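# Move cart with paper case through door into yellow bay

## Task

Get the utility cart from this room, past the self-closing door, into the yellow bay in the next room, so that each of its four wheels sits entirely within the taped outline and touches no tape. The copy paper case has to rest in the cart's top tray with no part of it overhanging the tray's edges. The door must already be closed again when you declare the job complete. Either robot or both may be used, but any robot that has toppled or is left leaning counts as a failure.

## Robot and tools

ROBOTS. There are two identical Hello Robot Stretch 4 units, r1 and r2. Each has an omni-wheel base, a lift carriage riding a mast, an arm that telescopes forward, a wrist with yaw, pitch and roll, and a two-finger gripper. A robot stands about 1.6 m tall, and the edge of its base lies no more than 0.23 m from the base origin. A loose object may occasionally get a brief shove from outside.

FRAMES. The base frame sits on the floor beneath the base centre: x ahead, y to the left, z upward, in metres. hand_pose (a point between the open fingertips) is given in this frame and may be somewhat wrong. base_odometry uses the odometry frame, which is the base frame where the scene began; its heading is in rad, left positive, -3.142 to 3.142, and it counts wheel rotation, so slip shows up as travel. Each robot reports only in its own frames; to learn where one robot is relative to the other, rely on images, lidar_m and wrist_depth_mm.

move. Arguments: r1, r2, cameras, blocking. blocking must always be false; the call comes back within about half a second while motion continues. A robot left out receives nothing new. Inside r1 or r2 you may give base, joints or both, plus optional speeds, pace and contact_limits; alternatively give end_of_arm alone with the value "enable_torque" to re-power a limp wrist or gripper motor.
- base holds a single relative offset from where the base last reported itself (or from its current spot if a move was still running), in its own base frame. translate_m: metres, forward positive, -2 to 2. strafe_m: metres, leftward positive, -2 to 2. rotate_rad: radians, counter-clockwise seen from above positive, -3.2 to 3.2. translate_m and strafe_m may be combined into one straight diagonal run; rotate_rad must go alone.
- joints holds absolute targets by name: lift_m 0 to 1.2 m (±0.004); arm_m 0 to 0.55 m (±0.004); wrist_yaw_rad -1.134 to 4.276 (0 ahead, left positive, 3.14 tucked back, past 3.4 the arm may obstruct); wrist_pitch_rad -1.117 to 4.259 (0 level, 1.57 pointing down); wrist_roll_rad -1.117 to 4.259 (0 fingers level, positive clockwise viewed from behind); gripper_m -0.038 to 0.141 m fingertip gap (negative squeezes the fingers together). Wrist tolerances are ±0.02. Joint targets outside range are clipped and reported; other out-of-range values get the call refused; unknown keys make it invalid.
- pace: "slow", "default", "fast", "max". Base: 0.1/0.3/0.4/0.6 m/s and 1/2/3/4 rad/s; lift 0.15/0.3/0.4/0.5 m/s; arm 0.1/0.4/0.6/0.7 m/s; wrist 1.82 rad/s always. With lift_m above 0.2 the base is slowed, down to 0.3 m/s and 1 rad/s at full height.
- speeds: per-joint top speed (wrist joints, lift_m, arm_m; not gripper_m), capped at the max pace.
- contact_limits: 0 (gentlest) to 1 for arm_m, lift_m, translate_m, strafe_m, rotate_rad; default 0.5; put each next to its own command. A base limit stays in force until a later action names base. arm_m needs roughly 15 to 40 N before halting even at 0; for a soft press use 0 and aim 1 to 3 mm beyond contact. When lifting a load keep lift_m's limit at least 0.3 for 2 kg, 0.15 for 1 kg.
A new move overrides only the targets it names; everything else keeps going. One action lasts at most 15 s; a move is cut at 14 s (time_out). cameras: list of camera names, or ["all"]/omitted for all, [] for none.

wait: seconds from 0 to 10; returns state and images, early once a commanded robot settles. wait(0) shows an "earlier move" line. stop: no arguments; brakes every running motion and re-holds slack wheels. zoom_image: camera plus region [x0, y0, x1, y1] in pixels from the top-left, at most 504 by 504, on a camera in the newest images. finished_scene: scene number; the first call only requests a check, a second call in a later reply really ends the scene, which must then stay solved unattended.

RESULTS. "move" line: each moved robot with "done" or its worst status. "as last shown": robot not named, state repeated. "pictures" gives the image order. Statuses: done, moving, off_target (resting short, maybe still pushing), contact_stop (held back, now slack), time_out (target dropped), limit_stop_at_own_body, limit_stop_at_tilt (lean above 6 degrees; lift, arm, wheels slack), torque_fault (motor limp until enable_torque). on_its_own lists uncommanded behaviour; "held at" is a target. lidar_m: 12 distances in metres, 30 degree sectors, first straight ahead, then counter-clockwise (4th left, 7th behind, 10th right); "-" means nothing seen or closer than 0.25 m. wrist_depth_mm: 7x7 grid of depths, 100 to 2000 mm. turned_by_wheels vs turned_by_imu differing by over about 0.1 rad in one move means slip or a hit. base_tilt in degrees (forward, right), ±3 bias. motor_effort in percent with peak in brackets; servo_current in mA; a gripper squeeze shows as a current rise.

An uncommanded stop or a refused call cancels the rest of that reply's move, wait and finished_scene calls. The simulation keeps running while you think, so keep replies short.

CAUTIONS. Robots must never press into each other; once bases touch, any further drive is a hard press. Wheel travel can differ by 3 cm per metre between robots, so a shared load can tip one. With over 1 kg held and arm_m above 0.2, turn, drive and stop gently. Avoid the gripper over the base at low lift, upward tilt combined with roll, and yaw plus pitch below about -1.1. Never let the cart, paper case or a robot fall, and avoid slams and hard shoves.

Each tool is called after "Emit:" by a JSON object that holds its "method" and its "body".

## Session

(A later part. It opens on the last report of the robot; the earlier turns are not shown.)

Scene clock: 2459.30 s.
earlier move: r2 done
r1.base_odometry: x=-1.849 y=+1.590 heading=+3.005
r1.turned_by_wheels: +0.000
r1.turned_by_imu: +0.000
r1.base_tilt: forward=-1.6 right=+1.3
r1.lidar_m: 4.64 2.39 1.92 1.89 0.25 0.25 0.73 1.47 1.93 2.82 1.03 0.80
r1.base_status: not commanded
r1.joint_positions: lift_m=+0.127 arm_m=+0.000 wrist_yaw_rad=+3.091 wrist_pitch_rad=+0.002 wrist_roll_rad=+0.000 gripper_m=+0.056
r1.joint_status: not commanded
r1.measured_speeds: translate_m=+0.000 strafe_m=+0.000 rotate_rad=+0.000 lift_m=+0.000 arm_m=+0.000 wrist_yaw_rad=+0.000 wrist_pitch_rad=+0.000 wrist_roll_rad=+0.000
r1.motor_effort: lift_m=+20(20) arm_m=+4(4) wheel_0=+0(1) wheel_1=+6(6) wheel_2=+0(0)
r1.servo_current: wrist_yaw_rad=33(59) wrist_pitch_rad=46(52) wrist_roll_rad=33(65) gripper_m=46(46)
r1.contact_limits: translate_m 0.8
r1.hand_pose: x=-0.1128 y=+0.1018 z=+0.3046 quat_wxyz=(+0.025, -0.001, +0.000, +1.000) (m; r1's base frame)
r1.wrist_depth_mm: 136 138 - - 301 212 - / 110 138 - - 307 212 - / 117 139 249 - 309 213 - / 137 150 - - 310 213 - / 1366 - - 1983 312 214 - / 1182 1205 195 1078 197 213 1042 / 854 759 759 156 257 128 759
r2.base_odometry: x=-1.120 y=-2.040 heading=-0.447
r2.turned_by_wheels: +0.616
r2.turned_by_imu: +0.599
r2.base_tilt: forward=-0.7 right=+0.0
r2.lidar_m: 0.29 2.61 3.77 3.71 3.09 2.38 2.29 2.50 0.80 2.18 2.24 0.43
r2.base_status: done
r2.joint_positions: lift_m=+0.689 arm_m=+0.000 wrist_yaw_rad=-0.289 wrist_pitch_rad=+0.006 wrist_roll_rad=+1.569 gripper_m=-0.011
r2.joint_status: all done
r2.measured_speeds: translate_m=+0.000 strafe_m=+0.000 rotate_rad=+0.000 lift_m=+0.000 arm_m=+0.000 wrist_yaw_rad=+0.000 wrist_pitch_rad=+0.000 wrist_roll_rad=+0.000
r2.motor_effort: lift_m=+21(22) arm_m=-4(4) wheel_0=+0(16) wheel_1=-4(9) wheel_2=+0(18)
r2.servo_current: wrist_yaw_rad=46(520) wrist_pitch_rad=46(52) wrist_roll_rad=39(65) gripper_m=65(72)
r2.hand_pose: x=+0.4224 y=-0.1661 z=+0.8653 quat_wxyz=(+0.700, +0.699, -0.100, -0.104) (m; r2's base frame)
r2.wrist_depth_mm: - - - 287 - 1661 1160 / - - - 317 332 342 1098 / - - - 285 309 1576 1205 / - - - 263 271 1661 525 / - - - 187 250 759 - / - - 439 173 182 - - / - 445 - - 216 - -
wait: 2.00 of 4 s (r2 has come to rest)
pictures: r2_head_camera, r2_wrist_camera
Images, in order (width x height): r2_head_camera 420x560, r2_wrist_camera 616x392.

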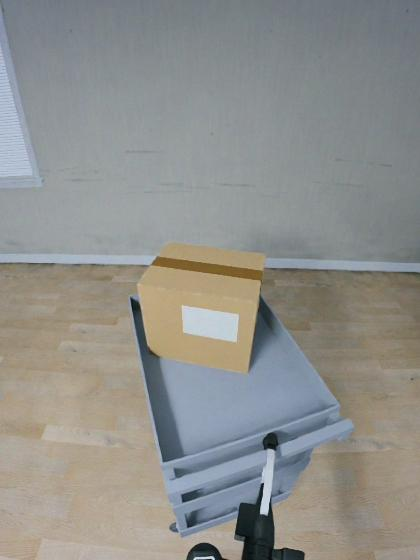

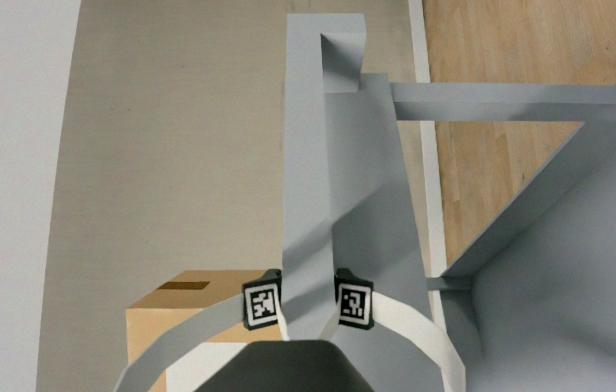

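Emit:
{"method": "move", "body": {"r2": {"base": {"translate_m": -0.004, "strafe_m": -0.316}, "joints": {"wrist_yaw_rad": 0.23}, "speeds": {"wrist_yaw_rad": 0.155}, "pace": "slow"}, "blocking": false, "cameras": []}}

Emit:
{"method": "wait", "body": {"seconds": 6, "cameras": ["r2_head_camera"]}}

Emit:
{"method": "move", "body": {"r2": {"base": {"translate_m": 0.0755, "strafe_m": -0.3206}, "joints": {"wrist_yaw_rad": 0.75}, "speeds": {"wrist_yaw_rad": 0.155}, "pace": "slow"}, "blocking": false, "cameras": []}}

Emit:
{"method": "wait", "body": {"seconds": 6, "cameras": ["r2_head_camera", "r2_wrist_camera", "r2_head_left_camera"]}}

Scene clock: 2479.93 s.
move: r2 moving
r1.base_odometry: x=-1.849 y=+1.590 heading=+3.005
r1.turned_by_wheels: +0.000
r1.turned_by_imu: +0.000
r1.base_tilt: forward=-1.6 right=+1.3
r1.lidar_m: 4.65 2.37 1.92 1.90 0.25 0.26 0.72 1.46 1.92 2.84 1.00 0.80
r1.base_status: not commanded
r1.joint_positions: lift_m=+0.127 arm_m=+0.000 wrist_yaw_rad=+3.091 wrist_pitch_rad=+0.002 wrist_roll_rad=+0.000 gripper_m=+0.056
r1.joint_status: not commanded
r1.measured_speeds: translate_m=+0.000 strafe_m=+0.000 rotate_rad=+0.000 lift_m=+0.000 arm_m=+0.000 wrist_yaw_rad=+0.000 wrist_pitch_rad=+0.000 wrist_roll_rad=+0.000
r1.motor_effort: lift_m=+20(20) arm_m=+4(4) wheel_0=+0(1) wheel_1=+6(6) wheel_2=+0(0)
r1.servo_current: wrist_yaw_rad=52(65) wrist_pitch_rad=46(46) wrist_roll_rad=39(72) gripper_m=33(46)
r1.contact_limits: translate_m 0.8
r1.hand_pose: x=-0.1128 y=+0.1018 z=+0.3046 quat_wxyz=(+0.025, -0.001, +0.000, +1.000) (m; r1's base frame)
r1.wrist_depth_mm: 136 138 - - 301 211 - / 110 138 - - 307 212 - / 117 139 248 - 307 213 - / 136 151 - - 310 213 - / 1366 - - 1983 312 214 - / 1182 1182 195 1078 197 214 1025 / 842 741 750 156 257 127 778
r2.base_odometry: x=-1.126 y=-2.053 heading=-0.447
r2.turned_by_wheels: +0.000
r2.turned_by_imu: +0.000
r2.base_tilt: forward=-0.7 right=+0.1
r2.lidar_m: 0.29 0.41 3.80 3.75 3.05 2.37 2.31 2.48 0.80 2.12 2.22 0.46
r2.base_status: translate_m moving; strafe_m moving
r2.joint_positions: lift_m=+0.689 arm_m=+0.000 wrist_yaw_rad=-0.235 wrist_pitch_rad=+0.006 wrist_roll_rad=+1.569 gripper_m=-0.011
r2.joint_status: wrist_yaw_rad moving
r2.measured_speeds: translate_m=+0.000 strafe_m=-0.056 rotate_rad=-0.001 lift_m=+0.000 arm_m=+0.000 wrist_yaw_rad=+0.170 wrist_pitch_rad=+0.000 wrist_roll_rad=+0.000
r2.motor_effort: lift_m=+21(22) arm_m=-4(4) wheel_0=+7(9) wheel_1=-6(9) wheel_2=+2(3)
r2.servo_current: wrist_yaw_rad=117(117) wrist_pitch_rad=46(46) wrist_roll_rad=46(52) gripper_m=65(72)
r2.hand_pose: x=+0.4311 y=-0.1521 z=+0.8653 quat_wxyz=(+0.703, +0.702, -0.081, -0.085) (m; r2's base frame)
r2.wrist_depth_mm: - - - 278 - 1661 1160 / - - - 306 322 336 338 / - - - 281 296 1708 1229 / - - - 206 267 1661 535 / - - - 187 247 778 - / - - 445 173 182 - - / - - - - 216 - -
pictures: none
No camera images: "cameras" was empty.

Scene clock: 2483.73 s.
earlier move: r2 done
r1.base_odometry: x=-1.849 y=+1.590 heading=+3.005
r1.turned_by_wheels: +0.000
r1.turned_by_imu: +0.000
r1.base_tilt: forward=-1.6 right=+1.3
r1.lidar_m: 4.66 2.37 1.91 1.90 0.25 0.25 0.71 1.47 1.93 2.83 0.57 0.53
r1.base_status: not commanded
r1.joint_positions: lift_m=+0.127 arm_m=+0.000 wrist_yaw_rad=+3.091 wrist_pitch_rad=+0.002 wrist_roll_rad=+0.000 gripper_m=+0.056
r1.joint_status: not commanded
r1.measured_speeds: translate_m=+0.000 strafe_m=+0.000 rotate_rad=+0.000 lift_m=+0.000 arm_m=+0.000 wrist_yaw_rad=+0.000 wrist_pitch_rad=+0.000 wrist_roll_rad=+0.000
r1.motor_effort: lift_m=+20(20) arm_m=+4(4) wheel_0=+0(1) wheel_1=+6(6) wheel_2=+0(0)
r1.servo_current: wrist_yaw_rad=59(72) wrist_pitch_rad=39(52) wrist_roll_rad=39(72) gripper_m=46(46)
r1.contact_limits: translate_m 0.8
r1.hand_pose: x=-0.1128 y=+0.1018 z=+0.3046 quat_wxyz=(+0.025, -0.001, +0.000, +1.000) (m; r1's base frame)
r1.wrist_depth_mm: 136 138 - - 303 211 - / 110 138 - - 306 212 - / 117 139 249 - 307 212 - / 136 151 - - 309 213 - / 1366 - - 1921 312 213 - / 1229 1205 195 1078 196 215 1042 / 854 759 750 156 257 128 778
r2.base_odometry: x=-1.260 y=-2.323 heading=-0.447
r2.turned_by_wheels: +0.001
r2.turned_by_imu: +0.002
r2.base_tilt: forward=-0.7 right=+0.0
r2.lidar_m: 0.36 0.34 3.76 4.03 3.09 2.39 2.34 0.58 0.54 1.89 1.90 0.53
r2.base_status: done
r2.joint_positions: lift_m=+0.689 arm_m=+0.000 wrist_yaw_rad=+0.231 wrist_pitch_rad=+0.006 wrist_roll_rad=+1.569 gripper_m=-0.011
r2.joint_status: all done
r2.measured_speeds: translate_m=+0.000 strafe_m=+0.000 rotate_rad=+0.000 lift_m=+0.000 arm_m=+0.000 wrist_yaw_rad=+0.000 wrist_pitch_rad=+0.000 wrist_roll_rad=+0.000
r2.motor_effort: lift_m=+21(22) arm_m=-4(4) wheel_0=+4(13) wheel_1=-6(10) wheel_2=+9(12)
r2.servo_current: wrist_yaw_rad=46(117) wrist_pitch_rad=46(52) wrist_roll_rad=46(59) gripper_m=65(72)
r2.hand_pose: x=+0.4717 y=-0.0190 z=+0.8653 quat_wxyz=(+0.703, +0.701, +0.083, +0.080) (m; r2's base frame)
r2.wrist_depth_mm: - - - 220 285 1336 1042 / - - - 208 277 1464 1138 / - - - 202 264 1661 - / - - - 193 254 820 - / - - 466 183 242 842 - / - - 187 177 183 - - / - - - - 226 - -
wait: 3.80 of 6 s (r2 has come to rest)
pictures: r2_head_camera
Images, in order (width x height): r2_head_camera 420x560.

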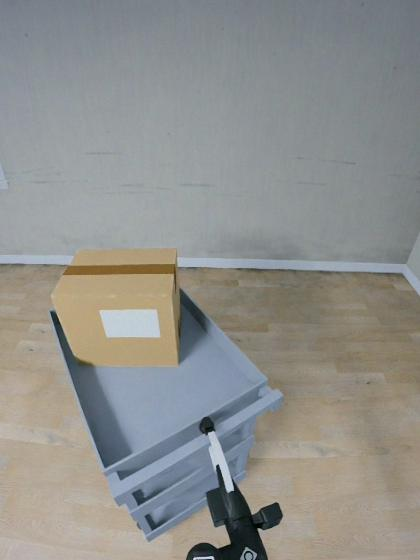

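Scene clock: 2484.23 s.
move: r2 moving
r1.base_odometry: x=-1.849 y=+1.590 heading=+3.005
r1.turned_by_wheels: +0.000
r1.turned_by_imu: +0.000
r1.base_tilt: forward=-1.6 right=+1.3
r1.lidar_m: 4.65 2.38 1.90 1.90 0.25 0.27 0.72 1.49 1.97 2.83 0.53 0.53
r1.base_status: not commanded
r1.joint_positions: lift_m=+0.127 arm_m=+0.000 wrist_yaw_rad=+3.091 wrist_pitch_rad=+0.002 wrist_roll_rad=+0.000 gripper_m=+0.056
r1.joint_status: not commanded
r1.measured_speeds: translate_m=+0.000 strafe_m=+0.000 rotate_rad=+0.000 lift_m=+0.000 arm_m=+0.000 wrist_yaw_rad=+0.000 wrist_pitch_rad=+0.000 wrist_roll_rad=+0.000
r1.motor_effort: lift_m=+20(20) arm_m=+4(4) wheel_0=+0(0) wheel_1=+6(6) wheel_2=+0(0)
r1.servo_current: wrist_yaw_rad=39(65) wrist_pitch_rad=39(46) wrist_roll_rad=46(59) gripper_m=46(46)
r1.contact_limits: translate_m 0.8
r1.hand_pose: x=-0.1128 y=+0.1018 z=+0.3046 quat_wxyz=(+0.025, -0.001, +0.000, +1.000) (m; r1's base frame)
r1.wrist_depth_mm: 136 138 - - 300 211 - / 110 139 - - 306 212 - / 117 139 248 - 309 211 - / 137 151 - - 309 212 - / 1397 - - 1983 312 213 - / 1205 1205 195 1078 196 214 1025 / 866 759 750 156 257 127 778
r2.base_odometry: x=-1.263 y=-2.336 heading=-0.447
r2.turned_by_wheels: -0.001
r2.turned_by_imu: +0.000
r2.base_tilt: forward=-0.7 right=+0.0
r2.lidar_m: 0.35 0.32 3.75 4.05 3.13 2.40 2.34 0.57 0.56 1.83 1.86 0.50
r2.base_status: translate_m moving; strafe_m moving
r2.joint_positions: lift_m=+0.689 arm_m=+0.000 wrist_yaw_rad=+0.290 wrist_pitch_rad=+0.006 wrist_roll_rad=+1.569 gripper_m=-0.011
r2.joint_status: wrist_yaw_rad moving
r2.measured_speeds: translate_m=+0.012 strafe_m=-0.049 rotate_rad=-0.001 lift_m=+0.000 arm_m=+0.000 wrist_yaw_rad=+0.152 wrist_pitch_rad=+0.000 wrist_roll_rad=+0.000
r2.motor_effort: lift_m=+22(22) arm_m=-3(4) wheel_0=+9(11) wheel_1=-6(9) wheel_2=-7(9)
r2.servo_current: wrist_yaw_rad=65(91) wrist_pitch_rad=46(52) wrist_roll_rad=46(52) gripper_m=65(78)
r2.hand_pose: x=+0.4723 y=-0.0013 z=+0.8653 quat_wxyz=(+0.701, +0.699, +0.104, +0.100) (m; r2's base frame)
r2.wrist_depth_mm: - - - 213 279 286 289 / - - - 204 271 1537 1182 / - - - 196 258 1756 535 / - - 654 189 250 842 - / - - 469 182 240 831 - / - - 189 176 182 - - / - - - - 227 - -
pictures: none
No camera images: "cameras" was empty.

Scene clock: 2488.27 s.
earlier move: r2 done
r1.base_odometry: x=-1.849 y=+1.590 heading=+3.005
r1.turned_by_wheels: +0.000
r1.turned_by_imu: +0.000
r1.base_tilt: forward=-1.6 right=+1.3
r1.lidar_m: 4.66 2.42 1.92 1.89 0.25 0.25 0.72 1.49 1.94 0.44 0.39 4.71
r1.base_status: not commanded
r1.joint_positions: lift_m=+0.127 arm_m=+0.000 wrist_yaw_rad=+3.091 wrist_pitch_rad=+0.002 wrist_roll_rad=+0.000 gripper_m=+0.056
r1.joint_status: not commanded
r1.measured_speeds: translate_m=+0.000 strafe_m=+0.000 rotate_rad=+0.000 lift_m=+0.000 arm_m=+0.000 wrist_yaw_rad=+0.000 wrist_pitch_rad=+0.000 wrist_roll_rad=+0.000
r1.motor_effort: lift_m=+20(20) arm_m=+4(4) wheel_0=+0(1) wheel_1=+6(6) wheel_2=+0(0)
r1.servo_current: wrist_yaw_rad=52(78) wrist_pitch_rad=46(52) wrist_roll_rad=46(65) gripper_m=46(52)
r1.contact_limits: translate_m 0.8
r1.hand_pose: x=-0.1128 y=+0.1018 z=+0.3046 quat_wxyz=(+0.025, -0.001, +0.000, +1.000) (m; r1's base frame)
r1.wrist_depth_mm: 136 138 - - 303 213 - / 110 138 - - 307 212 - / 117 139 249 - 310 212 - / 136 151 - - 309 213 - / 1366 - - 1983 312 213 - / 1182 1182 195 1078 196 215 1025 / 854 759 750 156 257 128 778
r2.base_odometry: x=-1.330 y=-2.645 heading=-0.447
r2.turned_by_wheels: +0.000
r2.turned_by_imu: +0.001
r2.base_tilt: forward=-0.6 right=+0.1
r2.lidar_m: 0.46 0.32 0.32 4.34 3.25 2.49 0.53 0.41 0.50 1.54 1.55 2.27
r2.base_status: done
r2.joint_positions: lift_m=+0.689 arm_m=+0.000 wrist_yaw_rad=+0.748 wrist_pitch_rad=+0.006 wrist_roll_rad=+1.569 gripper_m=-0.011
r2.joint_status: all done
r2.measured_speeds: translate_m=+0.000 strafe_m=+0.000 rotate_rad=+0.000 lift_m=+0.000 arm_m=+0.000 wrist_yaw_rad=+0.000 wrist_pitch_rad=+0.000 wrist_roll_rad=+0.000
r2.motor_effort: lift_m=+21(22) arm_m=-4(4) wheel_0=+4(12) wheel_1=-5(9) wheel_2=-3(11)
r2.servo_current: wrist_yaw_rad=33(104) wrist_pitch_rad=46(52) wrist_roll_rad=39(65) gripper_m=65(78)
r2.hand_pose: x=+0.4418 y=+0.1321 z=+0.8653 quat_wxyz=(+0.660, +0.657, +0.260, +0.257) (m; r2's base frame)
r2.wrist_depth_mm: - - - 186 250 273 258 / - - - 185 246 1661 1160 / - - - 183 244 820 - / - - 508 180 240 842 - / - - 480 178 238 831 - / - - 504 177 182 - - / - - 569 - 233 - -
wait: 4.03 of 6 s (r2 has come to rest)
pictures: r2_head_camera, r2_head_left_camera, r2_wrist_camera
Images, in order (width x height): r2_head_camera 420x560, r2_head_left_camera 420x672, r2_wrist_camera 616x392.

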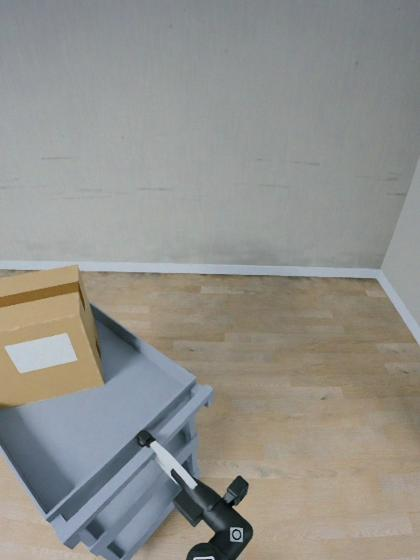

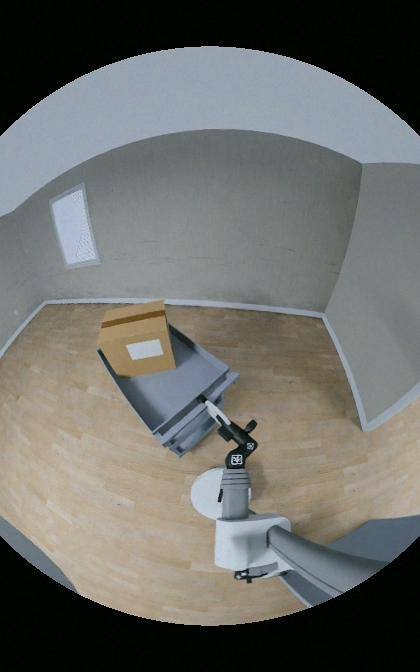

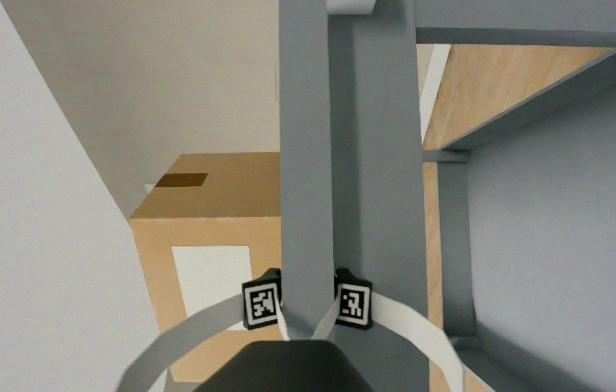

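Emit:
{"method": "move", "body": {"r2": {"base": {"rotate_rad": 0.581}, "joints": {"wrist_yaw_rad": -0.162}, "speeds": {"wrist_yaw_rad": 0.7}, "pace": "slow"}, "blocking": false, "cameras": []}}

Emit:
{"method": "wait", "body": {"seconds": 4, "cameras": ["r2_head_camera"]}}

Emit:
{"method": "move", "body": {"r2": {"base": {"translate_m": -0.083, "strafe_m": -0.2576}, "joints": {"wrist_yaw_rad": 0.157}, "speeds": {"wrist_yaw_rad": 0.115}, "pace": "slow"}, "blocking": false, "cameras": []}}

Emit:
{"method": "wait", "body": {"seconds": 6, "cameras": ["r2_head_camera", "r2_wrist_camera", "r2_head_right_camera", "r1_head_right_camera"]}}

Scene clock: 2512.97 s.
move: r2 moving
r1.base_odometry: x=-1.849 y=+1.590 heading=+3.005
r1.turned_by_wheels: +0.000
r1.turned_by_imu: +0.000
r1.base_tilt: forward=-1.6 right=+1.3
r1.lidar_m: 4.65 2.41 1.93 1.88 0.25 0.26 0.70 1.48 1.92 0.41 0.38 4.72
r1.base_status: not commanded
r1.joint_positions: lift_m=+0.127 arm_m=+0.000 wrist_yaw_rad=+3.091 wrist_pitch_rad=+0.002 wrist_roll_rad=+0.000 gripper_m=+0.056
r1.joint_status: not commanded
r1.measured_speeds: translate_m=+0.000 strafe_m=+0.000 rotate_rad=+0.000 lift_m=+0.000 arm_m=+0.000 wrist_yaw_rad=+0.000 wrist_pitch_rad=+0.000 wrist_roll_rad=+0.000
r1.motor_effort: lift_m=+19(20) arm_m=+4(4) wheel_0=+0(1) wheel_1=+6(6) wheel_2=+0(0)
r1.servo_current: wrist_yaw_rad=59(65) wrist_pitch_rad=46(46) wrist_roll_rad=52(65) gripper_m=39(46)
r1.contact_limits: translate_m 0.8
r1.hand_pose: x=-0.1128 y=+0.1018 z=+0.3046 quat_wxyz=(+0.025, -0.001, +0.000, +1.000) (m; r1's base frame)
r1.wrist_depth_mm: 136 138 - - 301 212 - / 110 138 - - 306 211 - / 117 139 248 - 309 213 - / 137 151 - - 309 214 - / 1366 - - 1863 312 214 - / 1160 1205 195 1078 196 214 1025 / 854 759 759 156 257 128 768
r2.base_odometry: x=-1.330 y=-2.645 heading=-0.322
r2.turned_by_wheels: +0.125
r2.turned_by_imu: +0.122
r2.base_tilt: forward=-0.7 right=+0.1
r2.lidar_m: 0.42 0.30 4.27 4.36 2.92 2.45 0.47 0.42 1.13 1.53 1.65 2.33
r2.base_status: rotate_rad moving
r2.joint_positions: lift_m=+0.689 arm_m=+0.000 wrist_yaw_rad=+0.475 wrist_pitch_rad=+0.006 wrist_roll_rad=+1.569 gripper_m=-0.011
r2.joint_status: wrist_yaw_rad moving
r2.measured_speeds: translate_m=-0.001 strafe_m=-0.001 rotate_rad=+0.478 lift_m=+0.000 arm_m=+0.000 wrist_yaw_rad=-0.784 wrist_pitch_rad=+0.000 wrist_roll_rad=+0.000
r2.motor_effort: lift_m=+21(22) arm_m=-4(4) wheel_0=-4(4) wheel_1=-6(8) wheel_2=-9(9)
r2.servo_current: wrist_yaw_rad=52(247) wrist_pitch_rad=46(52) wrist_roll_rad=46(59) gripper_m=59(78)
r2.hand_pose: x=+0.4673 y=+0.0543 z=+0.8653 quat_wxyz=(+0.688, +0.686, +0.168, +0.165) (m; r2's base frame)
r2.wrist_depth_mm: - - - 215 281 290 1060 / - - - 206 273 1499 1098 / - - - 200 260 1661 - / - - - 191 251 831 - / - - 466 183 242 831 - / - - 466 177 183 - - / - - - - 226 - -
pictures: none
No camera images: "cameras" was empty.

Scene clock: 2514.53 s.
earlier move: r2 done
r1.base_odometry: x=-1.849 y=+1.590 heading=+3.005
r1.turned_by_wheels: +0.000
r1.turned_by_imu: +0.000
r1.base_tilt: forward=-1.6 right=+1.3
r1.lidar_m: 4.65 2.39 1.91 1.88 0.25 0.25 0.74 1.48 1.92 0.40 0.37 4.70
r1.base_status: not commanded
r1.joint_positions: lift_m=+0.127 arm_m=+0.000 wrist_yaw_rad=+3.091 wrist_pitch_rad=+0.002 wrist_roll_rad=+0.000 gripper_m=+0.056
r1.joint_status: not commanded
r1.measured_speeds: translate_m=+0.000 strafe_m=+0.000 rotate_rad=+0.000 lift_m=+0.000 arm_m=+0.000 wrist_yaw_rad=+0.000 wrist_pitch_rad=+0.000 wrist_roll_rad=+0.000
r1.motor_effort: lift_m=+20(20) arm_m=+4(4) wheel_0=+0(1) wheel_1=+6(6) wheel_2=+0(0)
r1.servo_current: wrist_yaw_rad=52(72) wrist_pitch_rad=39(52) wrist_roll_rad=46(65) gripper_m=46(52)
r1.contact_limits: translate_m 0.8
r1.hand_pose: x=-0.1128 y=+0.1018 z=+0.3046 quat_wxyz=(+0.025, -0.001, +0.000, +1.000) (m; r1's base frame)
r1.wrist_depth_mm: 136 138 - - 301 211 - / 110 138 - - 307 212 - / 117 139 248 - 307 213 - / 136 151 - - 310 212 - / 1336 - - 1921 310 213 - / 1160 1205 195 1098 196 213 1025 / 854 759 768 156 257 127 768
r2.base_odometry: x=-1.330 y=-2.645 heading=+0.133
r2.turned_by_wheels: +0.454
r2.turned_by_imu: +0.442
r2.base_tilt: forward=-0.7 right=+0.1
r2.lidar_m: 0.31 0.35 4.34 3.09 2.49 0.47 0.39 0.60 1.53 1.58 2.32 0.44
r2.base_status: done
r2.joint_positions: lift_m=+0.689 arm_m=+0.000 wrist_yaw_rad=-0.160 wrist_pitch_rad=+0.006 wrist_roll_rad=+1.569 gripper_m=-0.011
r2.joint_status: all done
r2.measured_speeds: translate_m=+0.000 strafe_m=+0.000 rotate_rad=+0.000 lift_m=+0.000 arm_m=+0.000 wrist_yaw_rad=+0.000 wrist_pitch_rad=+0.000 wrist_roll_rad=+0.000
r2.motor_effort: lift_m=+21(22) arm_m=-4(4) wheel_0=-6(14) wheel_1=-6(8) wheel_2=-5(16)
r2.servo_current: wrist_yaw_rad=52(312) wrist_pitch_rad=39(52) wrist_roll_rad=46(65) gripper_m=72(78)
r2.hand_pose: x=+0.4417 y=-0.1323 z=+0.8653 quat_wxyz=(+0.705, +0.704, -0.055, -0.059) (m; r2's base frame)
r2.wrist_depth_mm: - - - 249 - 1537 1160 / - - - 291 306 324 324 / - - - 270 283 1661 1182 / - - - 202 260 1708 - / - - 591 186 245 842 - / - 459 452 175 182 - - / - - - - 221 - -
wait: 1.57 of 4 s (r2 has come to rest)
pictures: r2_head_camera
Images, in order (width x height): r2_head_camera 420x560.

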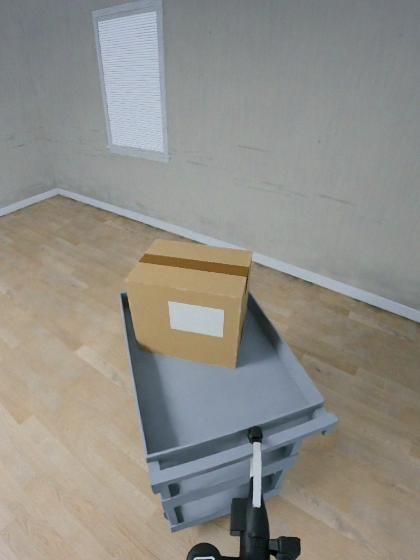

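Scene clock: 2515.03 s.
move: r2 moving
r1.base_odometry: x=-1.849 y=+1.590 heading=+3.005
r1.turned_by_wheels: +0.000
r1.turned_by_imu: +0.000
r1.base_tilt: forward=-1.6 right=+1.3
r1.lidar_m: 4.66 2.38 1.91 1.89 0.25 0.27 0.74 1.47 1.93 0.40 0.37 4.71
r1.base_status: not commanded
r1.joint_positions: lift_m=+0.127 arm_m=+0.000 wrist_yaw_rad=+3.091 wrist_pitch_rad=+0.002 wrist_roll_rad=+0.000 gripper_m=+0.056
r1.joint_status: not commanded
r1.measured_speeds: translate_m=+0.000 strafe_m=+0.000 rotate_rad=+0.000 lift_m=+0.000 arm_m=+0.000 wrist_yaw_rad=+0.000 wrist_pitch_rad=+0.000 wrist_roll_rad=+0.000
r1.motor_effort: lift_m=+20(20) arm_m=+4(4) wheel_0=+0(1) wheel_1=+6(6) wheel_2=+0(0)
r1.servo_current: wrist_yaw_rad=59(72) wrist_pitch_rad=39(52) wrist_roll_rad=52(59) gripper_m=39(46)
r1.contact_limits: translate_m 0.8
r1.hand_pose: x=-0.1128 y=+0.1018 z=+0.3046 quat_wxyz=(+0.025, -0.001, +0.000, +1.000) (m; r1's base frame)
r1.wrist_depth_mm: 136 138 - - 301 212 - / 110 138 - - 307 212 - / 117 139 248 - 307 211 - / 136 150 - - 309 213 - / 1397 - - 1863 312 213 - / 1205 1205 195 1098 197 213 1025 / 854 750 759 155 258 127 768
r2.base_odometry: x=-1.333 y=-2.657 heading=+0.133
r2.turned_by_wheels: +0.000
r2.turned_by_imu: +0.000
r2.base_tilt: forward=-0.7 right=+0.1
r2.lidar_m: 0.33 0.35 4.36 3.09 2.48 0.43 0.40 1.03 1.51 1.56 2.35 0.45
r2.base_status: translate_m moving; strafe_m moving
r2.joint_positions: lift_m=+0.689 arm_m=+0.000 wrist_yaw_rad=-0.117 wrist_pitch_rad=+0.006 wrist_roll_rad=+1.569 gripper_m=-0.011
r2.joint_status: wrist_yaw_rad moving
r2.measured_speeds: translate_m=-0.015 strafe_m=-0.047 rotate_rad=+0.000 lift_m=+0.000 arm_m=+0.000 wrist_yaw_rad=+0.134 wrist_pitch_rad=+0.000 wrist_roll_rad=+0.000
r2.motor_effort: lift_m=+21(22) arm_m=-3(4) wheel_0=+7(9) wheel_1=-8(10) wheel_2=+5(5)
r2.servo_current: wrist_yaw_rad=39(98) wrist_pitch_rad=46(52) wrist_roll_rad=52(52) gripper_m=72(72)
r2.hand_pose: x=+0.4471 y=-0.1205 z=+0.8653 quat_wxyz=(+0.707, +0.705, -0.039, -0.043) (m; r2's base frame)
r2.wrist_depth_mm: - - - 244 - 1576 1160 / - - - 289 298 312 312 / - - - 212 274 1661 512 / - - - 198 259 1708 - / - - 549 185 245 831 - / - - 455 176 182 - - / - - - - 221 - -
pictures: none
No camera images: "cameras" was empty.

Scene clock: 2518.50 s.
earlier move: r2 done
r1.base_odometry: x=-1.849 y=+1.590 heading=+3.005
r1.turned_by_wheels: +0.000
r1.turned_by_imu: +0.000
r1.base_tilt: forward=-1.6 right=+1.3
r1.lidar_m: 4.65 2.38 1.92 1.90 0.25 0.27 0.72 1.49 0.44 0.39 0.47 4.71
r1.base_status: not commanded
r1.joint_positions: lift_m=+0.127 arm_m=+0.000 wrist_yaw_rad=+3.091 wrist_pitch_rad=+0.002 wrist_roll_rad=+0.000 gripper_m=+0.056
r1.joint_status: not commanded
r1.measured_speeds: translate_m=+0.000 strafe_m=+0.000 rotate_rad=+0.000 lift_m=+0.000 arm_m=+0.000 wrist_yaw_rad=+0.000 wrist_pitch_rad=+0.000 wrist_roll_rad=+0.000
r1.motor_effort: lift_m=+20(20) arm_m=+4(4) wheel_0=+0(1) wheel_1=+6(6) wheel_2=+0(0)
r1.servo_current: wrist_yaw_rad=33(72) wrist_pitch_rad=39(52) wrist_roll_rad=59(65) gripper_m=39(52)
r1.contact_limits: translate_m 0.8
r1.hand_pose: x=-0.1128 y=+0.1018 z=+0.3046 quat_wxyz=(+0.025, -0.001, +0.000, +1.000) (m; r1's base frame)
r1.wrist_depth_mm: 136 138 - - 303 211 - / 110 139 - - 306 212 - / 117 139 249 - 307 213 - / 136 151 - - 310 213 - / 1366 - - 1983 314 213 - / 1160 1205 195 1078 196 215 1025 / 866 759 750 156 257 127 778
r2.base_odometry: x=-1.378 y=-2.911 heading=+0.133
r2.turned_by_wheels: +0.000
r2.turned_by_imu: +0.001
r2.base_tilt: forward=-0.7 right=+0.1
r2.lidar_m: 0.32 0.29 4.61 3.19 0.46 0.41 0.48 1.11 1.26 1.32 2.01 0.51
r2.base_status: done
r2.joint_positions: lift_m=+0.689 arm_m=+0.000 wrist_yaw_rad=+0.158 wrist_pitch_rad=+0.006 wrist_roll_rad=+1.569 gripper_m=-0.011
r2.joint_status: all done
r2.measured_speeds: translate_m=+0.000 strafe_m=+0.000 rotate_rad=+0.000 lift_m=+0.000 arm_m=+0.000 wrist_yaw_rad=+0.000 wrist_pitch_rad=+0.000 wrist_roll_rad=+0.000
r2.motor_effort: lift_m=+21(22) arm_m=-4(4) wheel_0=+4(12) wheel_1=-5(10) wheel_2=+10(11)
r2.servo_current: wrist_yaw_rad=39(111) wrist_pitch_rad=46(59) wrist_roll_rad=46(59) gripper_m=59(72)
r2.hand_pose: x=+0.4695 y=-0.0409 z=+0.8653 quat_wxyz=(+0.706, +0.704, +0.058, +0.054) (m; r2's base frame)
r2.wrist_depth_mm: - - - 262 - 1618 1160 / - - - 301 320 327 329 / - - - 221 293 1756 1182 / - - - 204 266 1756 - / - - 668 187 248 820 - / - 484 188 175 182 - - / - - - - 220 - -
wait: 3.47 of 6 s (r2 has come to rest)
pictures: r1_head_right_camera, r2_head_camera, r2_head_right_camera, r2_wrist_camera
Images, in order (width x height): r1_head_right_camera 420x672, r2_head_camera 420x560, r2_head_right_camera 420x672, r2_wrist_camera 616x392.

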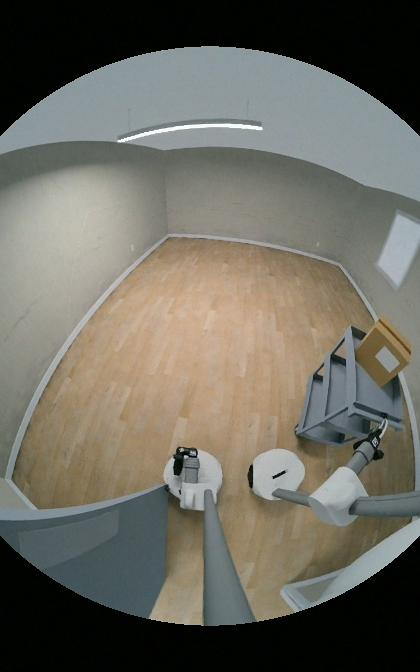

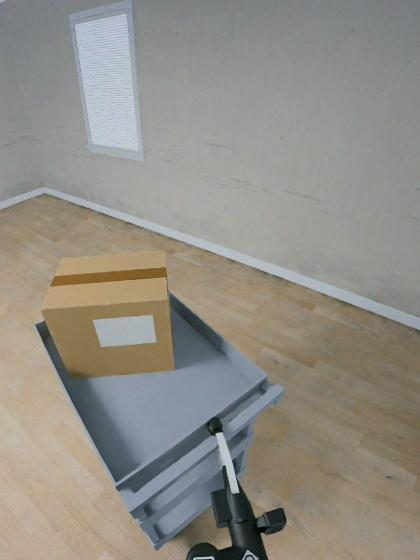

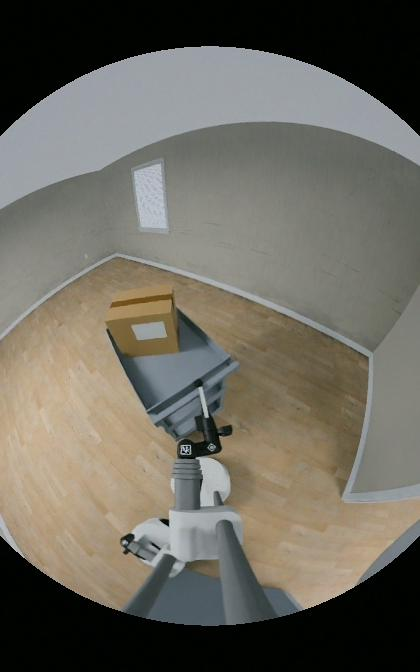

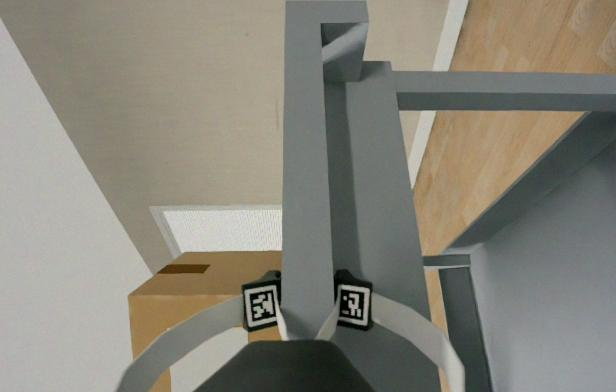

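Emit:
{"method": "move", "body": {"r2": {"base": {"translate_m": -0.169, "strafe_m": -0.331}, "joints": {"wrist_yaw_rad": 0.803}, "speeds": {"wrist_yaw_rad": 0.165}, "pace": "slow"}, "blocking": false, "cameras": []}}

Emit:
{"method": "wait", "body": {"seconds": 7, "cameras": ["r2_head_camera", "r2_wrist_camera"]}}

Scene clock: 2600.53 s.
move: r2 moving
r1.base_odometry: x=-1.849 y=+1.590 heading=+3.005
r1.turned_by_wheels: +0.000
r1.turned_by_imu: +0.000
r1.base_tilt: forward=-1.6 right=+1.3
r1.lidar_m: 4.66 2.35 1.92 1.88 0.25 0.25 0.72 1.49 0.42 0.39 0.49 4.70
r1.base_status: not commanded
r1.joint_positions: lift_m=+0.127 arm_m=+0.000 wrist_yaw_rad=+3.091 wrist_pitch_rad=+0.002 wrist_roll_rad=+0.000 gripper_m=+0.056
r1.joint_status: not commanded
r1.measured_speeds: translate_m=+0.000 strafe_m=+0.000 rotate_rad=+0.000 lift_m=+0.000 arm_m=+0.000 wrist_yaw_rad=+0.000 wrist_pitch_rad=+0.000 wrist_roll_rad=+0.000
r1.motor_effort: lift_m=+19(20) arm_m=+4(4) wheel_0=+0(1) wheel_1=+6(6) wheel_2=+0(0)
r1.servo_current: wrist_yaw_rad=59(65) wrist_pitch_rad=39(46) wrist_roll_rad=39(65) gripper_m=39(46)
r1.contact_limits: translate_m 0.8
r1.hand_pose: x=-0.1128 y=+0.1018 z=+0.3046 quat_wxyz=(+0.025, -0.001, +0.000, +1.000) (m; r1's base frame)
r1.wrist_depth_mm: 136 138 - - 300 211 - / 110 138 - - 306 212 - / 117 139 249 - 307 212 - / 136 151 - - 309 213 - / 1366 - - 1983 312 214 - / 1205 1205 195 1078 196 213 1008 / 854 750 759 156 256 127 768
r2.base_odometry: x=-1.382 y=-2.923 heading=+0.134
r2.turned_by_wheels: +0.000
r2.turned_by_imu: +0.001
r2.base_tilt: forward=-0.7 right=+0.0
r2.lidar_m: 0.33 0.30 4.62 3.18 0.46 0.40 0.47 1.10 1.23 1.29 2.01 0.53
r2.base_status: translate_m moving; strafe_m moving
r2.joint_positions: lift_m=+0.689 arm_m=+0.000 wrist_yaw_rad=+0.224 wrist_pitch_rad=+0.006 wrist_roll_rad=+1.569 gripper_m=-0.011
r2.joint_status: wrist_yaw_rad moving
r2.measured_speeds: translate_m=-0.023 strafe_m=-0.043 rotate_rad=-0.001 lift_m=+0.000 arm_m=+0.000 wrist_yaw_rad=+0.168 wrist_pitch_rad=+0.000 wrist_roll_rad=+0.000
r2.motor_effort: lift_m=+21(21) arm_m=-3(4) wheel_0=+7(7) wheel_1=-9(9) wheel_2=+10(11)
r2.servo_current: wrist_yaw_rad=78(85) wrist_pitch_rad=46(52) wrist_roll_rad=46(52) gripper_m=72(72)
r2.hand_pose: x=+0.4715 y=-0.0211 z=+0.8653 quat_wxyz=(+0.704, +0.702, +0.081, +0.077) (m; r2's base frame)
r2.wrist_depth_mm: - - - 252 - 1618 1138 / - - - 294 304 319 320 / - - - 212 278 1708 1182 / - - - 200 260 1708 - / - - 580 186 244 820 - / - 462 188 175 182 - - / - - - - 220 - -
pictures: none
No camera images: "cameras" was empty.

Scene clock: 2605.03 s.
earlier move: r2 done
r1.base_odometry: x=-1.849 y=+1.590 heading=+3.005
r1.turned_by_wheels: +0.000
r1.turned_by_imu: +0.000
r1.base_tilt: forward=-1.6 right=+1.3
r1.lidar_m: 4.67 2.38 1.93 1.90 0.25 0.26 0.72 0.59 0.51 0.64 0.65 4.70
r1.base_status: not commanded
r1.joint_positions: lift_m=+0.127 arm_m=+0.000 wrist_yaw_rad=+3.091 wrist_pitch_rad=+0.002 wrist_roll_rad=+0.000 gripper_m=+0.056
r1.joint_status: not commanded
r1.measured_speeds: translate_m=+0.000 strafe_m=+0.000 rotate_rad=+0.000 lift_m=+0.000 arm_m=+0.000 wrist_yaw_rad=+0.000 wrist_pitch_rad=+0.000 wrist_roll_rad=+0.000
r1.motor_effort: lift_m=+20(20) arm_m=+4(4) wheel_0=+0(1) wheel_1=+6(6) wheel_2=+0(0)
r1.servo_current: wrist_yaw_rad=72(72) wrist_pitch_rad=39(52) wrist_roll_rad=65(65) gripper_m=39(52)
r1.contact_limits: translate_m 0.8
r1.hand_pose: x=-0.1128 y=+0.1018 z=+0.3046 quat_wxyz=(+0.025, -0.001, +0.000, +1.000) (m; r1's base frame)
r1.wrist_depth_mm: 136 138 - - 301 211 - / 110 138 - - 307 212 - / 117 139 249 - 307 213 - / 136 151 - - 309 213 - / 1366 - - 1983 312 213 - / 1205 1205 195 1078 196 215 1025 / 854 750 759 155 258 127 768
r2.base_odometry: x=-1.501 y=-3.261 heading=+0.134
r2.turned_by_wheels: +0.000
r2.turned_by_imu: +0.000
r2.base_tilt: forward=-0.7 right=+0.1
r2.lidar_m: 0.45 0.28 0.28 0.64 0.51 0.63 0.83 1.22 0.87 0.91 1.39 2.15
r2.base_status: done
r2.joint_positions: lift_m=+0.689 arm_m=+0.000 wrist_yaw_rad=+0.802 wrist_pitch_rad=+0.006 wrist_roll_rad=+1.569 gripper_m=-0.011
r2.joint_status: all done
r2.measured_speeds: translate_m=+0.000 strafe_m=+0.000 rotate_rad=+0.000 lift_m=+0.000 arm_m=+0.000 wrist_yaw_rad=+0.000 wrist_pitch_rad=+0.000 wrist_roll_rad=+0.000
r2.motor_effort: lift_m=+21(22) arm_m=-3(4) wheel_0=+7(9) wheel_1=-3(10) wheel_2=+6(13)
r2.servo_current: wrist_yaw_rad=46(117) wrist_pitch_rad=39(52) wrist_roll_rad=39(65) gripper_m=59(78)
r2.hand_pose: x=+0.4343 y=+0.1464 z=+0.8653 quat_wxyz=(+0.652, +0.650, +0.277, +0.274) (m; r2's base frame)
r2.wrist_depth_mm: - - - 226 294 1464 1098 / - - - 212 282 1499 1118 / - - - 204 266 1708 500 / - - - 195 253 831 - / - - 484 186 241 854 - / - - 466 177 182 - - / - - - - 225 - -
wait: 4.50 of 7 s (r2 has come to rest)
pictures: r2_head_camera, r2_wrist_camera
Images, in order (width x height): r2_head_camera 420x560, r2_wrist_camera 616x392.

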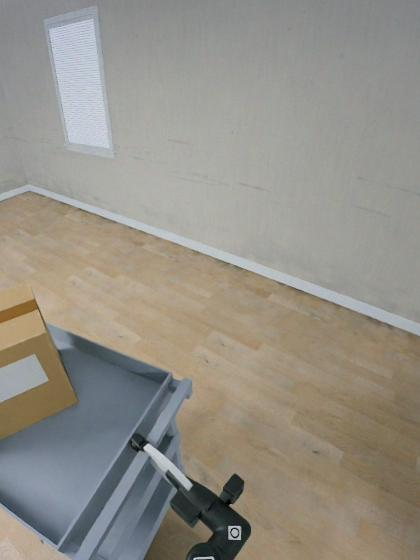

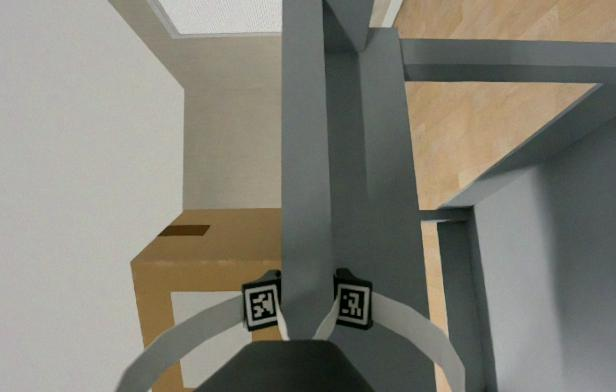

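Emit:
{"method": "move", "body": {"r2": {"base": {"rotate_rad": 0.662}, "joints": {"wrist_yaw_rad": -0.216}, "speeds": {"wrist_yaw_rad": 0.7}, "pace": "slow"}, "blocking": false, "cameras": []}}

Emit:
{"method": "wait", "body": {"seconds": 4, "cameras": ["r2_head_camera", "r2_wrist_camera", "r2_head_left_camera"]}}

Scene clock: 2644.37 s.
move: r2 moving
r1.base_odometry: x=-1.849 y=+1.590 heading=+3.005
r1.turned_by_wheels: +0.000
r1.turned_by_imu: +0.000
r1.base_tilt: forward=-1.6 right=+1.3
r1.lidar_m: 4.67 2.37 1.93 1.89 0.25 0.27 0.74 0.62 0.51 0.65 0.66 4.70
r1.base_status: not commanded
r1.joint_positions: lift_m=+0.127 arm_m=+0.000 wrist_yaw_rad=+3.091 wrist_pitch_rad=+0.002 wrist_roll_rad=+0.000 gripper_m=+0.056
r1.joint_status: not commanded
r1.measured_speeds: translate_m=+0.000 strafe_m=+0.000 rotate_rad=+0.000 lift_m=+0.000 arm_m=+0.000 wrist_yaw_rad=+0.000 wrist_pitch_rad=+0.000 wrist_roll_rad=+0.000
r1.motor_effort: lift_m=+20(20) arm_m=+4(4) wheel_0=+0(0) wheel_1=+6(6) wheel_2=+0(0)
r1.servo_current: wrist_yaw_rad=39(78) wrist_pitch_rad=46(46) wrist_roll_rad=20(59) gripper_m=39(46)
r1.contact_limits: translate_m 0.8
r1.hand_pose: x=-0.1128 y=+0.1018 z=+0.3046 quat_wxyz=(+0.025, -0.001, +0.000, +1.000) (m; r1's base frame)
r1.wrist_depth_mm: 136 138 - - 300 211 - / 110 139 - - 306 213 - / 117 139 248 - 307 213 - / 136 151 - - 309 213 - / 1366 - - 1921 310 213 - / 1182 1182 195 1118 197 215 1042 / 854 750 759 156 258 127 759
r2.base_odometry: x=-1.502 y=-3.261 heading=+0.259
r2.turned_by_wheels: +0.125
r2.turned_by_imu: +0.122
r2.base_tilt: forward=-0.7 right=+0.1
r2.lidar_m: 0.44 0.27 0.44 0.56 0.51 0.81 0.87 3.78 0.90 1.00 1.69 2.16
r2.base_status: rotate_rad moving
r2.joint_positions: lift_m=+0.689 arm_m=+0.000 wrist_yaw_rad=+0.542 wrist_pitch_rad=+0.006 wrist_roll_rad=+1.569 gripper_m=-0.011
r2.joint_status: wrist_yaw_rad moving
r2.measured_speeds: translate_m=+0.001 strafe_m=+0.000 rotate_rad=+0.484 lift_m=+0.000 arm_m=+0.000 wrist_yaw_rad=-0.782 wrist_pitch_rad=+0.000 wrist_roll_rad=+0.000
r2.motor_effort: lift_m=+21(21) arm_m=-3(4) wheel_0=-4(5) wheel_1=-6(6) wheel_2=-7(7)
r2.servo_current: wrist_yaw_rad=163(306) wrist_pitch_rad=39(52) wrist_roll_rad=46(65) gripper_m=65(65)
r2.hand_pose: x=+0.4631 y=+0.0737 z=+0.8653 quat_wxyz=(+0.683, +0.680, +0.191, +0.187) (m; r2's base frame)
r2.wrist_depth_mm: - - - 260 - 1661 1138 / - - - 301 315 322 322 / - - - 216 289 1661 1182 / - - - 203 264 1863 - / - - 640 187 248 831 - / - 477 449 176 182 - - / - - - - 221 - -
pictures: none
No camera images: "cameras" was empty.

Scene clock: 2646.00 s.
earlier move: r2 done
r1.base_odometry: x=-1.849 y=+1.590 heading=+3.005
r1.turned_by_wheels: +0.000
r1.turned_by_imu: +0.000
r1.base_tilt: forward=-1.6 right=+1.3
r1.lidar_m: 4.65 2.42 1.91 1.89 0.25 0.26 0.73 0.57 0.51 0.62 0.65 4.73
r1.base_status: not commanded
r1.joint_positions: lift_m=+0.127 arm_m=+0.000 wrist_yaw_rad=+3.091 wrist_pitch_rad=+0.002 wrist_roll_rad=+0.000 gripper_m=+0.056
r1.joint_status: not commanded
r1.measured_speeds: translate_m=+0.000 strafe_m=+0.000 rotate_rad=+0.000 lift_m=+0.000 arm_m=+0.000 wrist_yaw_rad=+0.000 wrist_pitch_rad=+0.000 wrist_roll_rad=+0.000
r1.motor_effort: lift_m=+20(20) arm_m=+4(4) wheel_0=+0(1) wheel_1=+6(6) wheel_2=+0(0)
r1.servo_current: wrist_yaw_rad=46(78) wrist_pitch_rad=46(46) wrist_roll_rad=39(59) gripper_m=39(52)
r1.contact_limits: translate_m 0.8
r1.hand_pose: x=-0.1128 y=+0.1018 z=+0.3046 quat_wxyz=(+0.025, -0.001, +0.000, +1.000) (m; r1's base frame)
r1.wrist_depth_mm: 136 138 - - 301 212 - / 110 138 - - 303 212 - / 117 139 249 - 307 212 - / 136 151 - - 309 213 - / 1336 - - 1983 310 213 - / 1205 1205 195 1118 197 213 1025 / 831 750 750 156 257 127 778
r2.base_odometry: x=-1.502 y=-3.261 heading=+0.796
r2.turned_by_wheels: +0.538
r2.turned_by_imu: +0.522
r2.base_tilt: forward=-0.6 right=+0.1
r2.lidar_m: 0.29 0.30 0.56 0.50 0.80 0.86 3.77 0.87 0.99 1.75 2.16 0.46
r2.base_status: done
r2.joint_positions: lift_m=+0.689 arm_m=+0.000 wrist_yaw_rad=-0.204 wrist_pitch_rad=+0.006 wrist_roll_rad=+1.569 gripper_m=-0.011
r2.joint_status: all done
r2.measured_speeds: translate_m=+0.000 strafe_m=+0.000 rotate_rad=+0.000 lift_m=+0.000 arm_m=+0.000 wrist_yaw_rad=+0.000 wrist_pitch_rad=+0.000 wrist_roll_rad=+0.000
r2.motor_effort: lift_m=+21(22) arm_m=-4(4) wheel_0=+3(16) wheel_1=-4(9) wheel_2=+3(16)
r2.servo_current: wrist_yaw_rad=78(494) wrist_pitch_rad=46(52) wrist_roll_rad=46(65) gripper_m=59(72)
r2.hand_pose: x=+0.4357 y=-0.1440 z=+0.8653 quat_wxyz=(+0.704, +0.703, -0.070, -0.074) (m; r2's base frame)
r2.wrist_depth_mm: - - - - - 1661 1182 / - - - 301 - 1576 1160 / - - - 306 327 1464 433 / - - - 214 278 1708 508 / - - - 190 253 1863 - / - - 477 173 181 - - / - 436 - - 214 - -
wait: 1.63 of 4 s (r2 has come to rest)
pictures: r2_head_camera, r2_head_left_camera, r2_wrist_camera
Images, in order (width x height): r2_head_camera 420x560, r2_head_left_camera 420x672, r2_wrist_camera 616x392.

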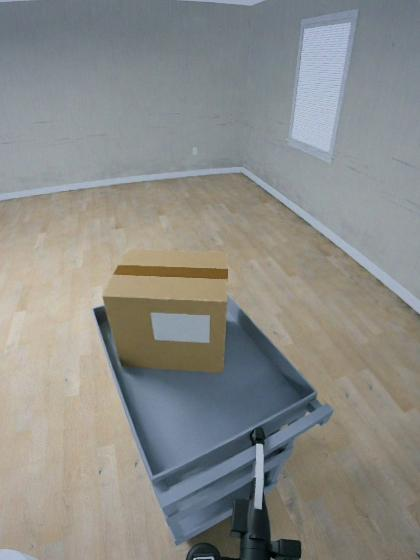

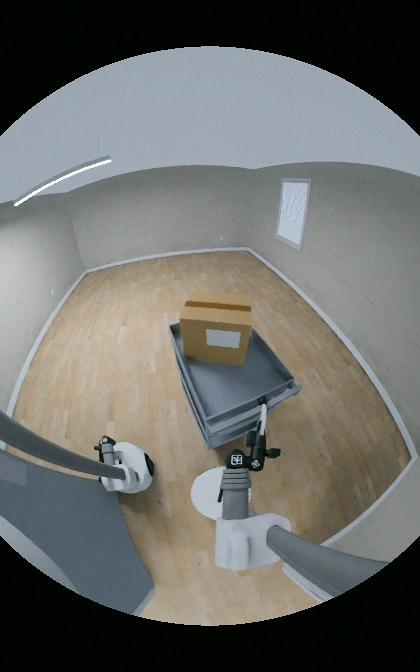

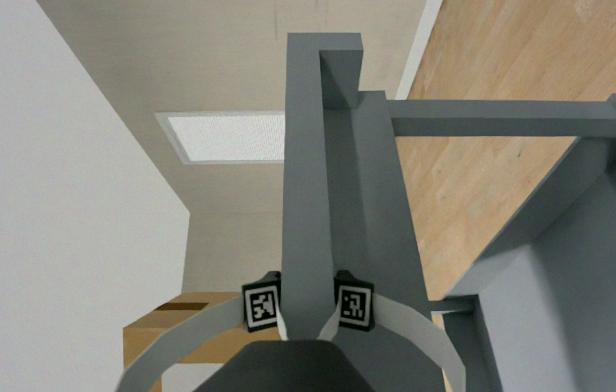

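Emit:
{"method": "move", "body": {"r2": {"base": {"translate_m": -0.482, "strafe_m": -0.078}, "joints": {"wrist_yaw_rad": 0.14}, "speeds": {"wrist_yaw_rad": 0.07}, "pace": "slow"}, "blocking": false, "cameras": []}}

Emit:
{"method": "wait", "body": {"seconds": 8, "cameras": ["r2_head_camera", "r2_wrist_camera", "r2_head_left_camera", "r2_head_right_camera"]}}

Scene clock: 2682.53 s.
move: r2 moving
r1.base_odometry: x=-1.849 y=+1.590 heading=+3.005
r1.turned_by_wheels: +0.000
r1.turned_by_imu: +0.000
r1.base_tilt: forward=-1.6 right=+1.2
r1.lidar_m: 4.67 2.38 1.94 1.89 0.25 0.27 0.74 0.59 0.51 0.63 0.64 4.71
r1.base_status: not commanded
r1.joint_positions: lift_m=+0.127 arm_m=+0.000 wrist_yaw_rad=+3.091 wrist_pitch_rad=+0.002 wrist_roll_rad=+0.000 gripper_m=+0.056
r1.joint_status: not commanded
r1.measured_speeds: translate_m=+0.000 strafe_m=+0.000 rotate_rad=+0.000 lift_m=+0.000 arm_m=+0.000 wrist_yaw_rad=+0.000 wrist_pitch_rad=+0.000 wrist_roll_rad=+0.000
r1.motor_effort: lift_m=+20(20) arm_m=+4(4) wheel_0=+0(1) wheel_1=+6(6) wheel_2=+0(0)
r1.servo_current: wrist_yaw_rad=26(65) wrist_pitch_rad=46(52) wrist_roll_rad=52(65) gripper_m=46(46)
r1.contact_limits: translate_m 0.8
r1.hand_pose: x=-0.1128 y=+0.1018 z=+0.3046 quat_wxyz=(+0.025, -0.001, +0.000, +1.000) (m; r1's base frame)
r1.wrist_depth_mm: 136 138 - - 301 212 - / 110 139 - - 307 211 - / 117 139 248 - 307 213 - / 136 151 - - 309 213 - / 1366 - - 1983 310 213 - / 1205 1205 194 1078 196 213 1042 / 854 750 759 155 258 127 778
r2.base_odometry: x=-1.509 y=-3.271 heading=+0.796
r2.turned_by_wheels: +0.000
r2.turned_by_imu: +0.001
r2.base_tilt: forward=-0.6 right=+0.1
r2.lidar_m: 0.29 0.32 0.54 0.50 0.76 0.86 3.79 0.88 0.98 1.70 2.16 0.46
r2.base_status: translate_m moving; strafe_m moving
r2.joint_positions: lift_m=+0.689 arm_m=+0.000 wrist_yaw_rad=-0.184 wrist_pitch_rad=+0.006 wrist_roll_rad=+1.569 gripper_m=-0.011
r2.joint_status: wrist_yaw_rad moving
r2.measured_speeds: translate_m=-0.048 strafe_m=-0.008 rotate_rad=+0.000 lift_m=+0.000 arm_m=+0.000 wrist_yaw_rad=+0.063 wrist_pitch_rad=+0.000 wrist_roll_rad=+0.000
r2.motor_effort: lift_m=+21(21) arm_m=-4(4) wheel_0=-1(4) wheel_1=-7(8) wheel_2=+13(14)
r2.servo_current: wrist_yaw_rad=78(98) wrist_pitch_rad=39(52) wrist_roll_rad=52(59) gripper_m=65(72)
r2.hand_pose: x=+0.4385 y=-0.1386 z=+0.8653 quat_wxyz=(+0.705, +0.704, -0.063, -0.067) (m; r2's base frame)
r2.wrist_depth_mm: - - - - - 1661 1160 / - - - 314 347 1464 1118 / - - - 300 315 1499 1182 / - - - 212 274 1756 504 / - - - 189 252 1708 - / - - 496 173 181 - - / - 439 - - 215 - -
pictures: none
No camera images: "cameras" was empty.

Scene clock: 2688.20 s.
earlier move: r2 done
r1.base_odometry: x=-1.849 y=+1.590 heading=+3.005
r1.turned_by_wheels: +0.000
r1.turned_by_imu: +0.000
r1.base_tilt: forward=-1.6 right=+1.3
r1.lidar_m: 4.67 2.39 1.92 1.90 0.25 0.25 0.73 0.62 0.29 0.25 0.41 4.71
r1.base_status: not commanded
r1.joint_positions: lift_m=+0.127 arm_m=+0.000 wrist_yaw_rad=+3.091 wrist_pitch_rad=+0.002 wrist_roll_rad=+0.000 gripper_m=+0.056
r1.joint_status: not commanded
r1.measured_speeds: translate_m=+0.000 strafe_m=+0.000 rotate_rad=+0.000 lift_m=+0.000 arm_m=+0.000 wrist_yaw_rad=+0.000 wrist_pitch_rad=+0.000 wrist_roll_rad=+0.000
r1.motor_effort: lift_m=+19(20) arm_m=+4(4) wheel_0=+0(1) wheel_1=+6(6) wheel_2=+0(0)
r1.servo_current: wrist_yaw_rad=59(78) wrist_pitch_rad=46(52) wrist_roll_rad=39(65) gripper_m=39(52)
r1.contact_limits: translate_m 0.8
r1.hand_pose: x=-0.1128 y=+0.1018 z=+0.3046 quat_wxyz=(+0.025, -0.001, +0.000, +1.000) (m; r1's base frame)
r1.wrist_depth_mm: 136 138 - - 301 211 - / 110 139 - - 307 212 - / 117 139 248 - 307 213 - / 136 151 - - 310 213 - / 798 - - 1921 312 213 - / 788 1008 195 1078 196 213 1025 / 788 759 759 156 257 128 778
r2.base_odometry: x=-1.783 y=-3.660 heading=+0.797
r2.turned_by_wheels: +0.000
r2.turned_by_imu: +0.003
r2.base_tilt: forward=-0.7 right=+0.0
r2.lidar_m: 0.29 0.26 0.77 0.69 0.67 0.77 3.31 3.28 0.50 0.76 2.18 0.52
r2.base_status: done
r2.joint_positions: lift_m=+0.689 arm_m=+0.000 wrist_yaw_rad=+0.145 wrist_pitch_rad=+0.006 wrist_roll_rad=+1.569 gripper_m=-0.011
r2.joint_status: all done
r2.measured_speeds: translate_m=+0.000 strafe_m=+0.000 rotate_rad=+0.000 lift_m=+0.000 arm_m=+0.000 wrist_yaw_rad=+0.000 wrist_pitch_rad=+0.000 wrist_roll_rad=+0.000
r2.motor_effort: lift_m=+21(22) arm_m=-4(4) wheel_0=+1(9) wheel_1=-4(9) wheel_2=+8(14)
r2.servo_current: wrist_yaw_rad=46(98) wrist_pitch_rad=46(59) wrist_roll_rad=46(65) gripper_m=59(72)
r2.hand_pose: x=+0.4689 y=-0.0447 z=+0.8653 quat_wxyz=(+0.706, +0.704, +0.053, +0.049) (m; r2's base frame)
r2.wrist_depth_mm: - - - - - 1708 1160 / - - - 301 - 1537 1182 / - - - 310 334 357 359 / - - - 212 282 1708 504 / - - - 191 254 1756 - / - - 189 173 183 - - / - - 161 - 214 - -
wait: 5.67 of 8 s (r2 has come to rest)
pictures: r2_head_camera, r2_head_left_camera, r2_head_right_camera, r2_wrist_camera
Images, in order (width x height): r2_head_camera 420x560, r2_head_left_camera 420x672, r2_head_right_camera 420x672, r2_wrist_camera 616x392.

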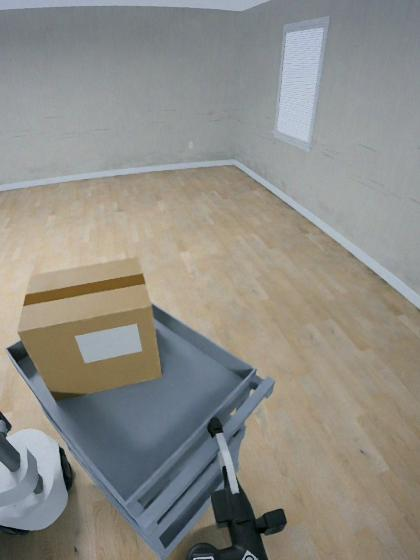

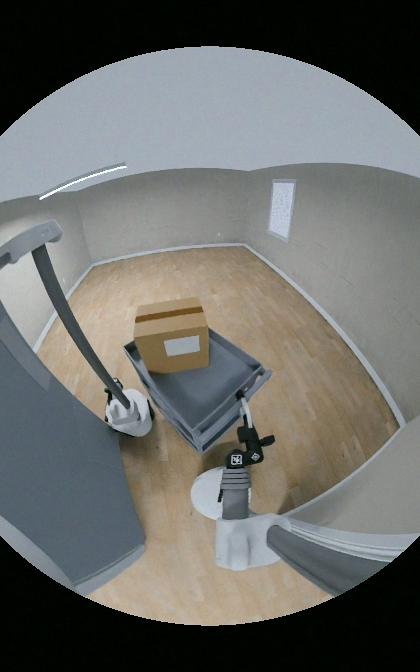

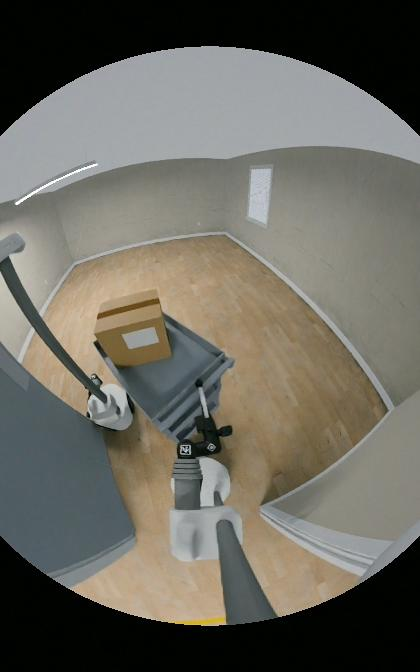

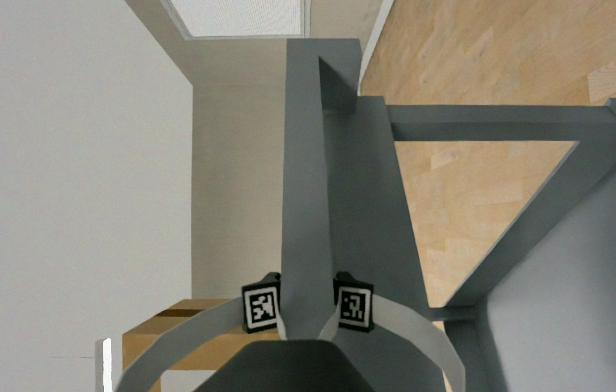

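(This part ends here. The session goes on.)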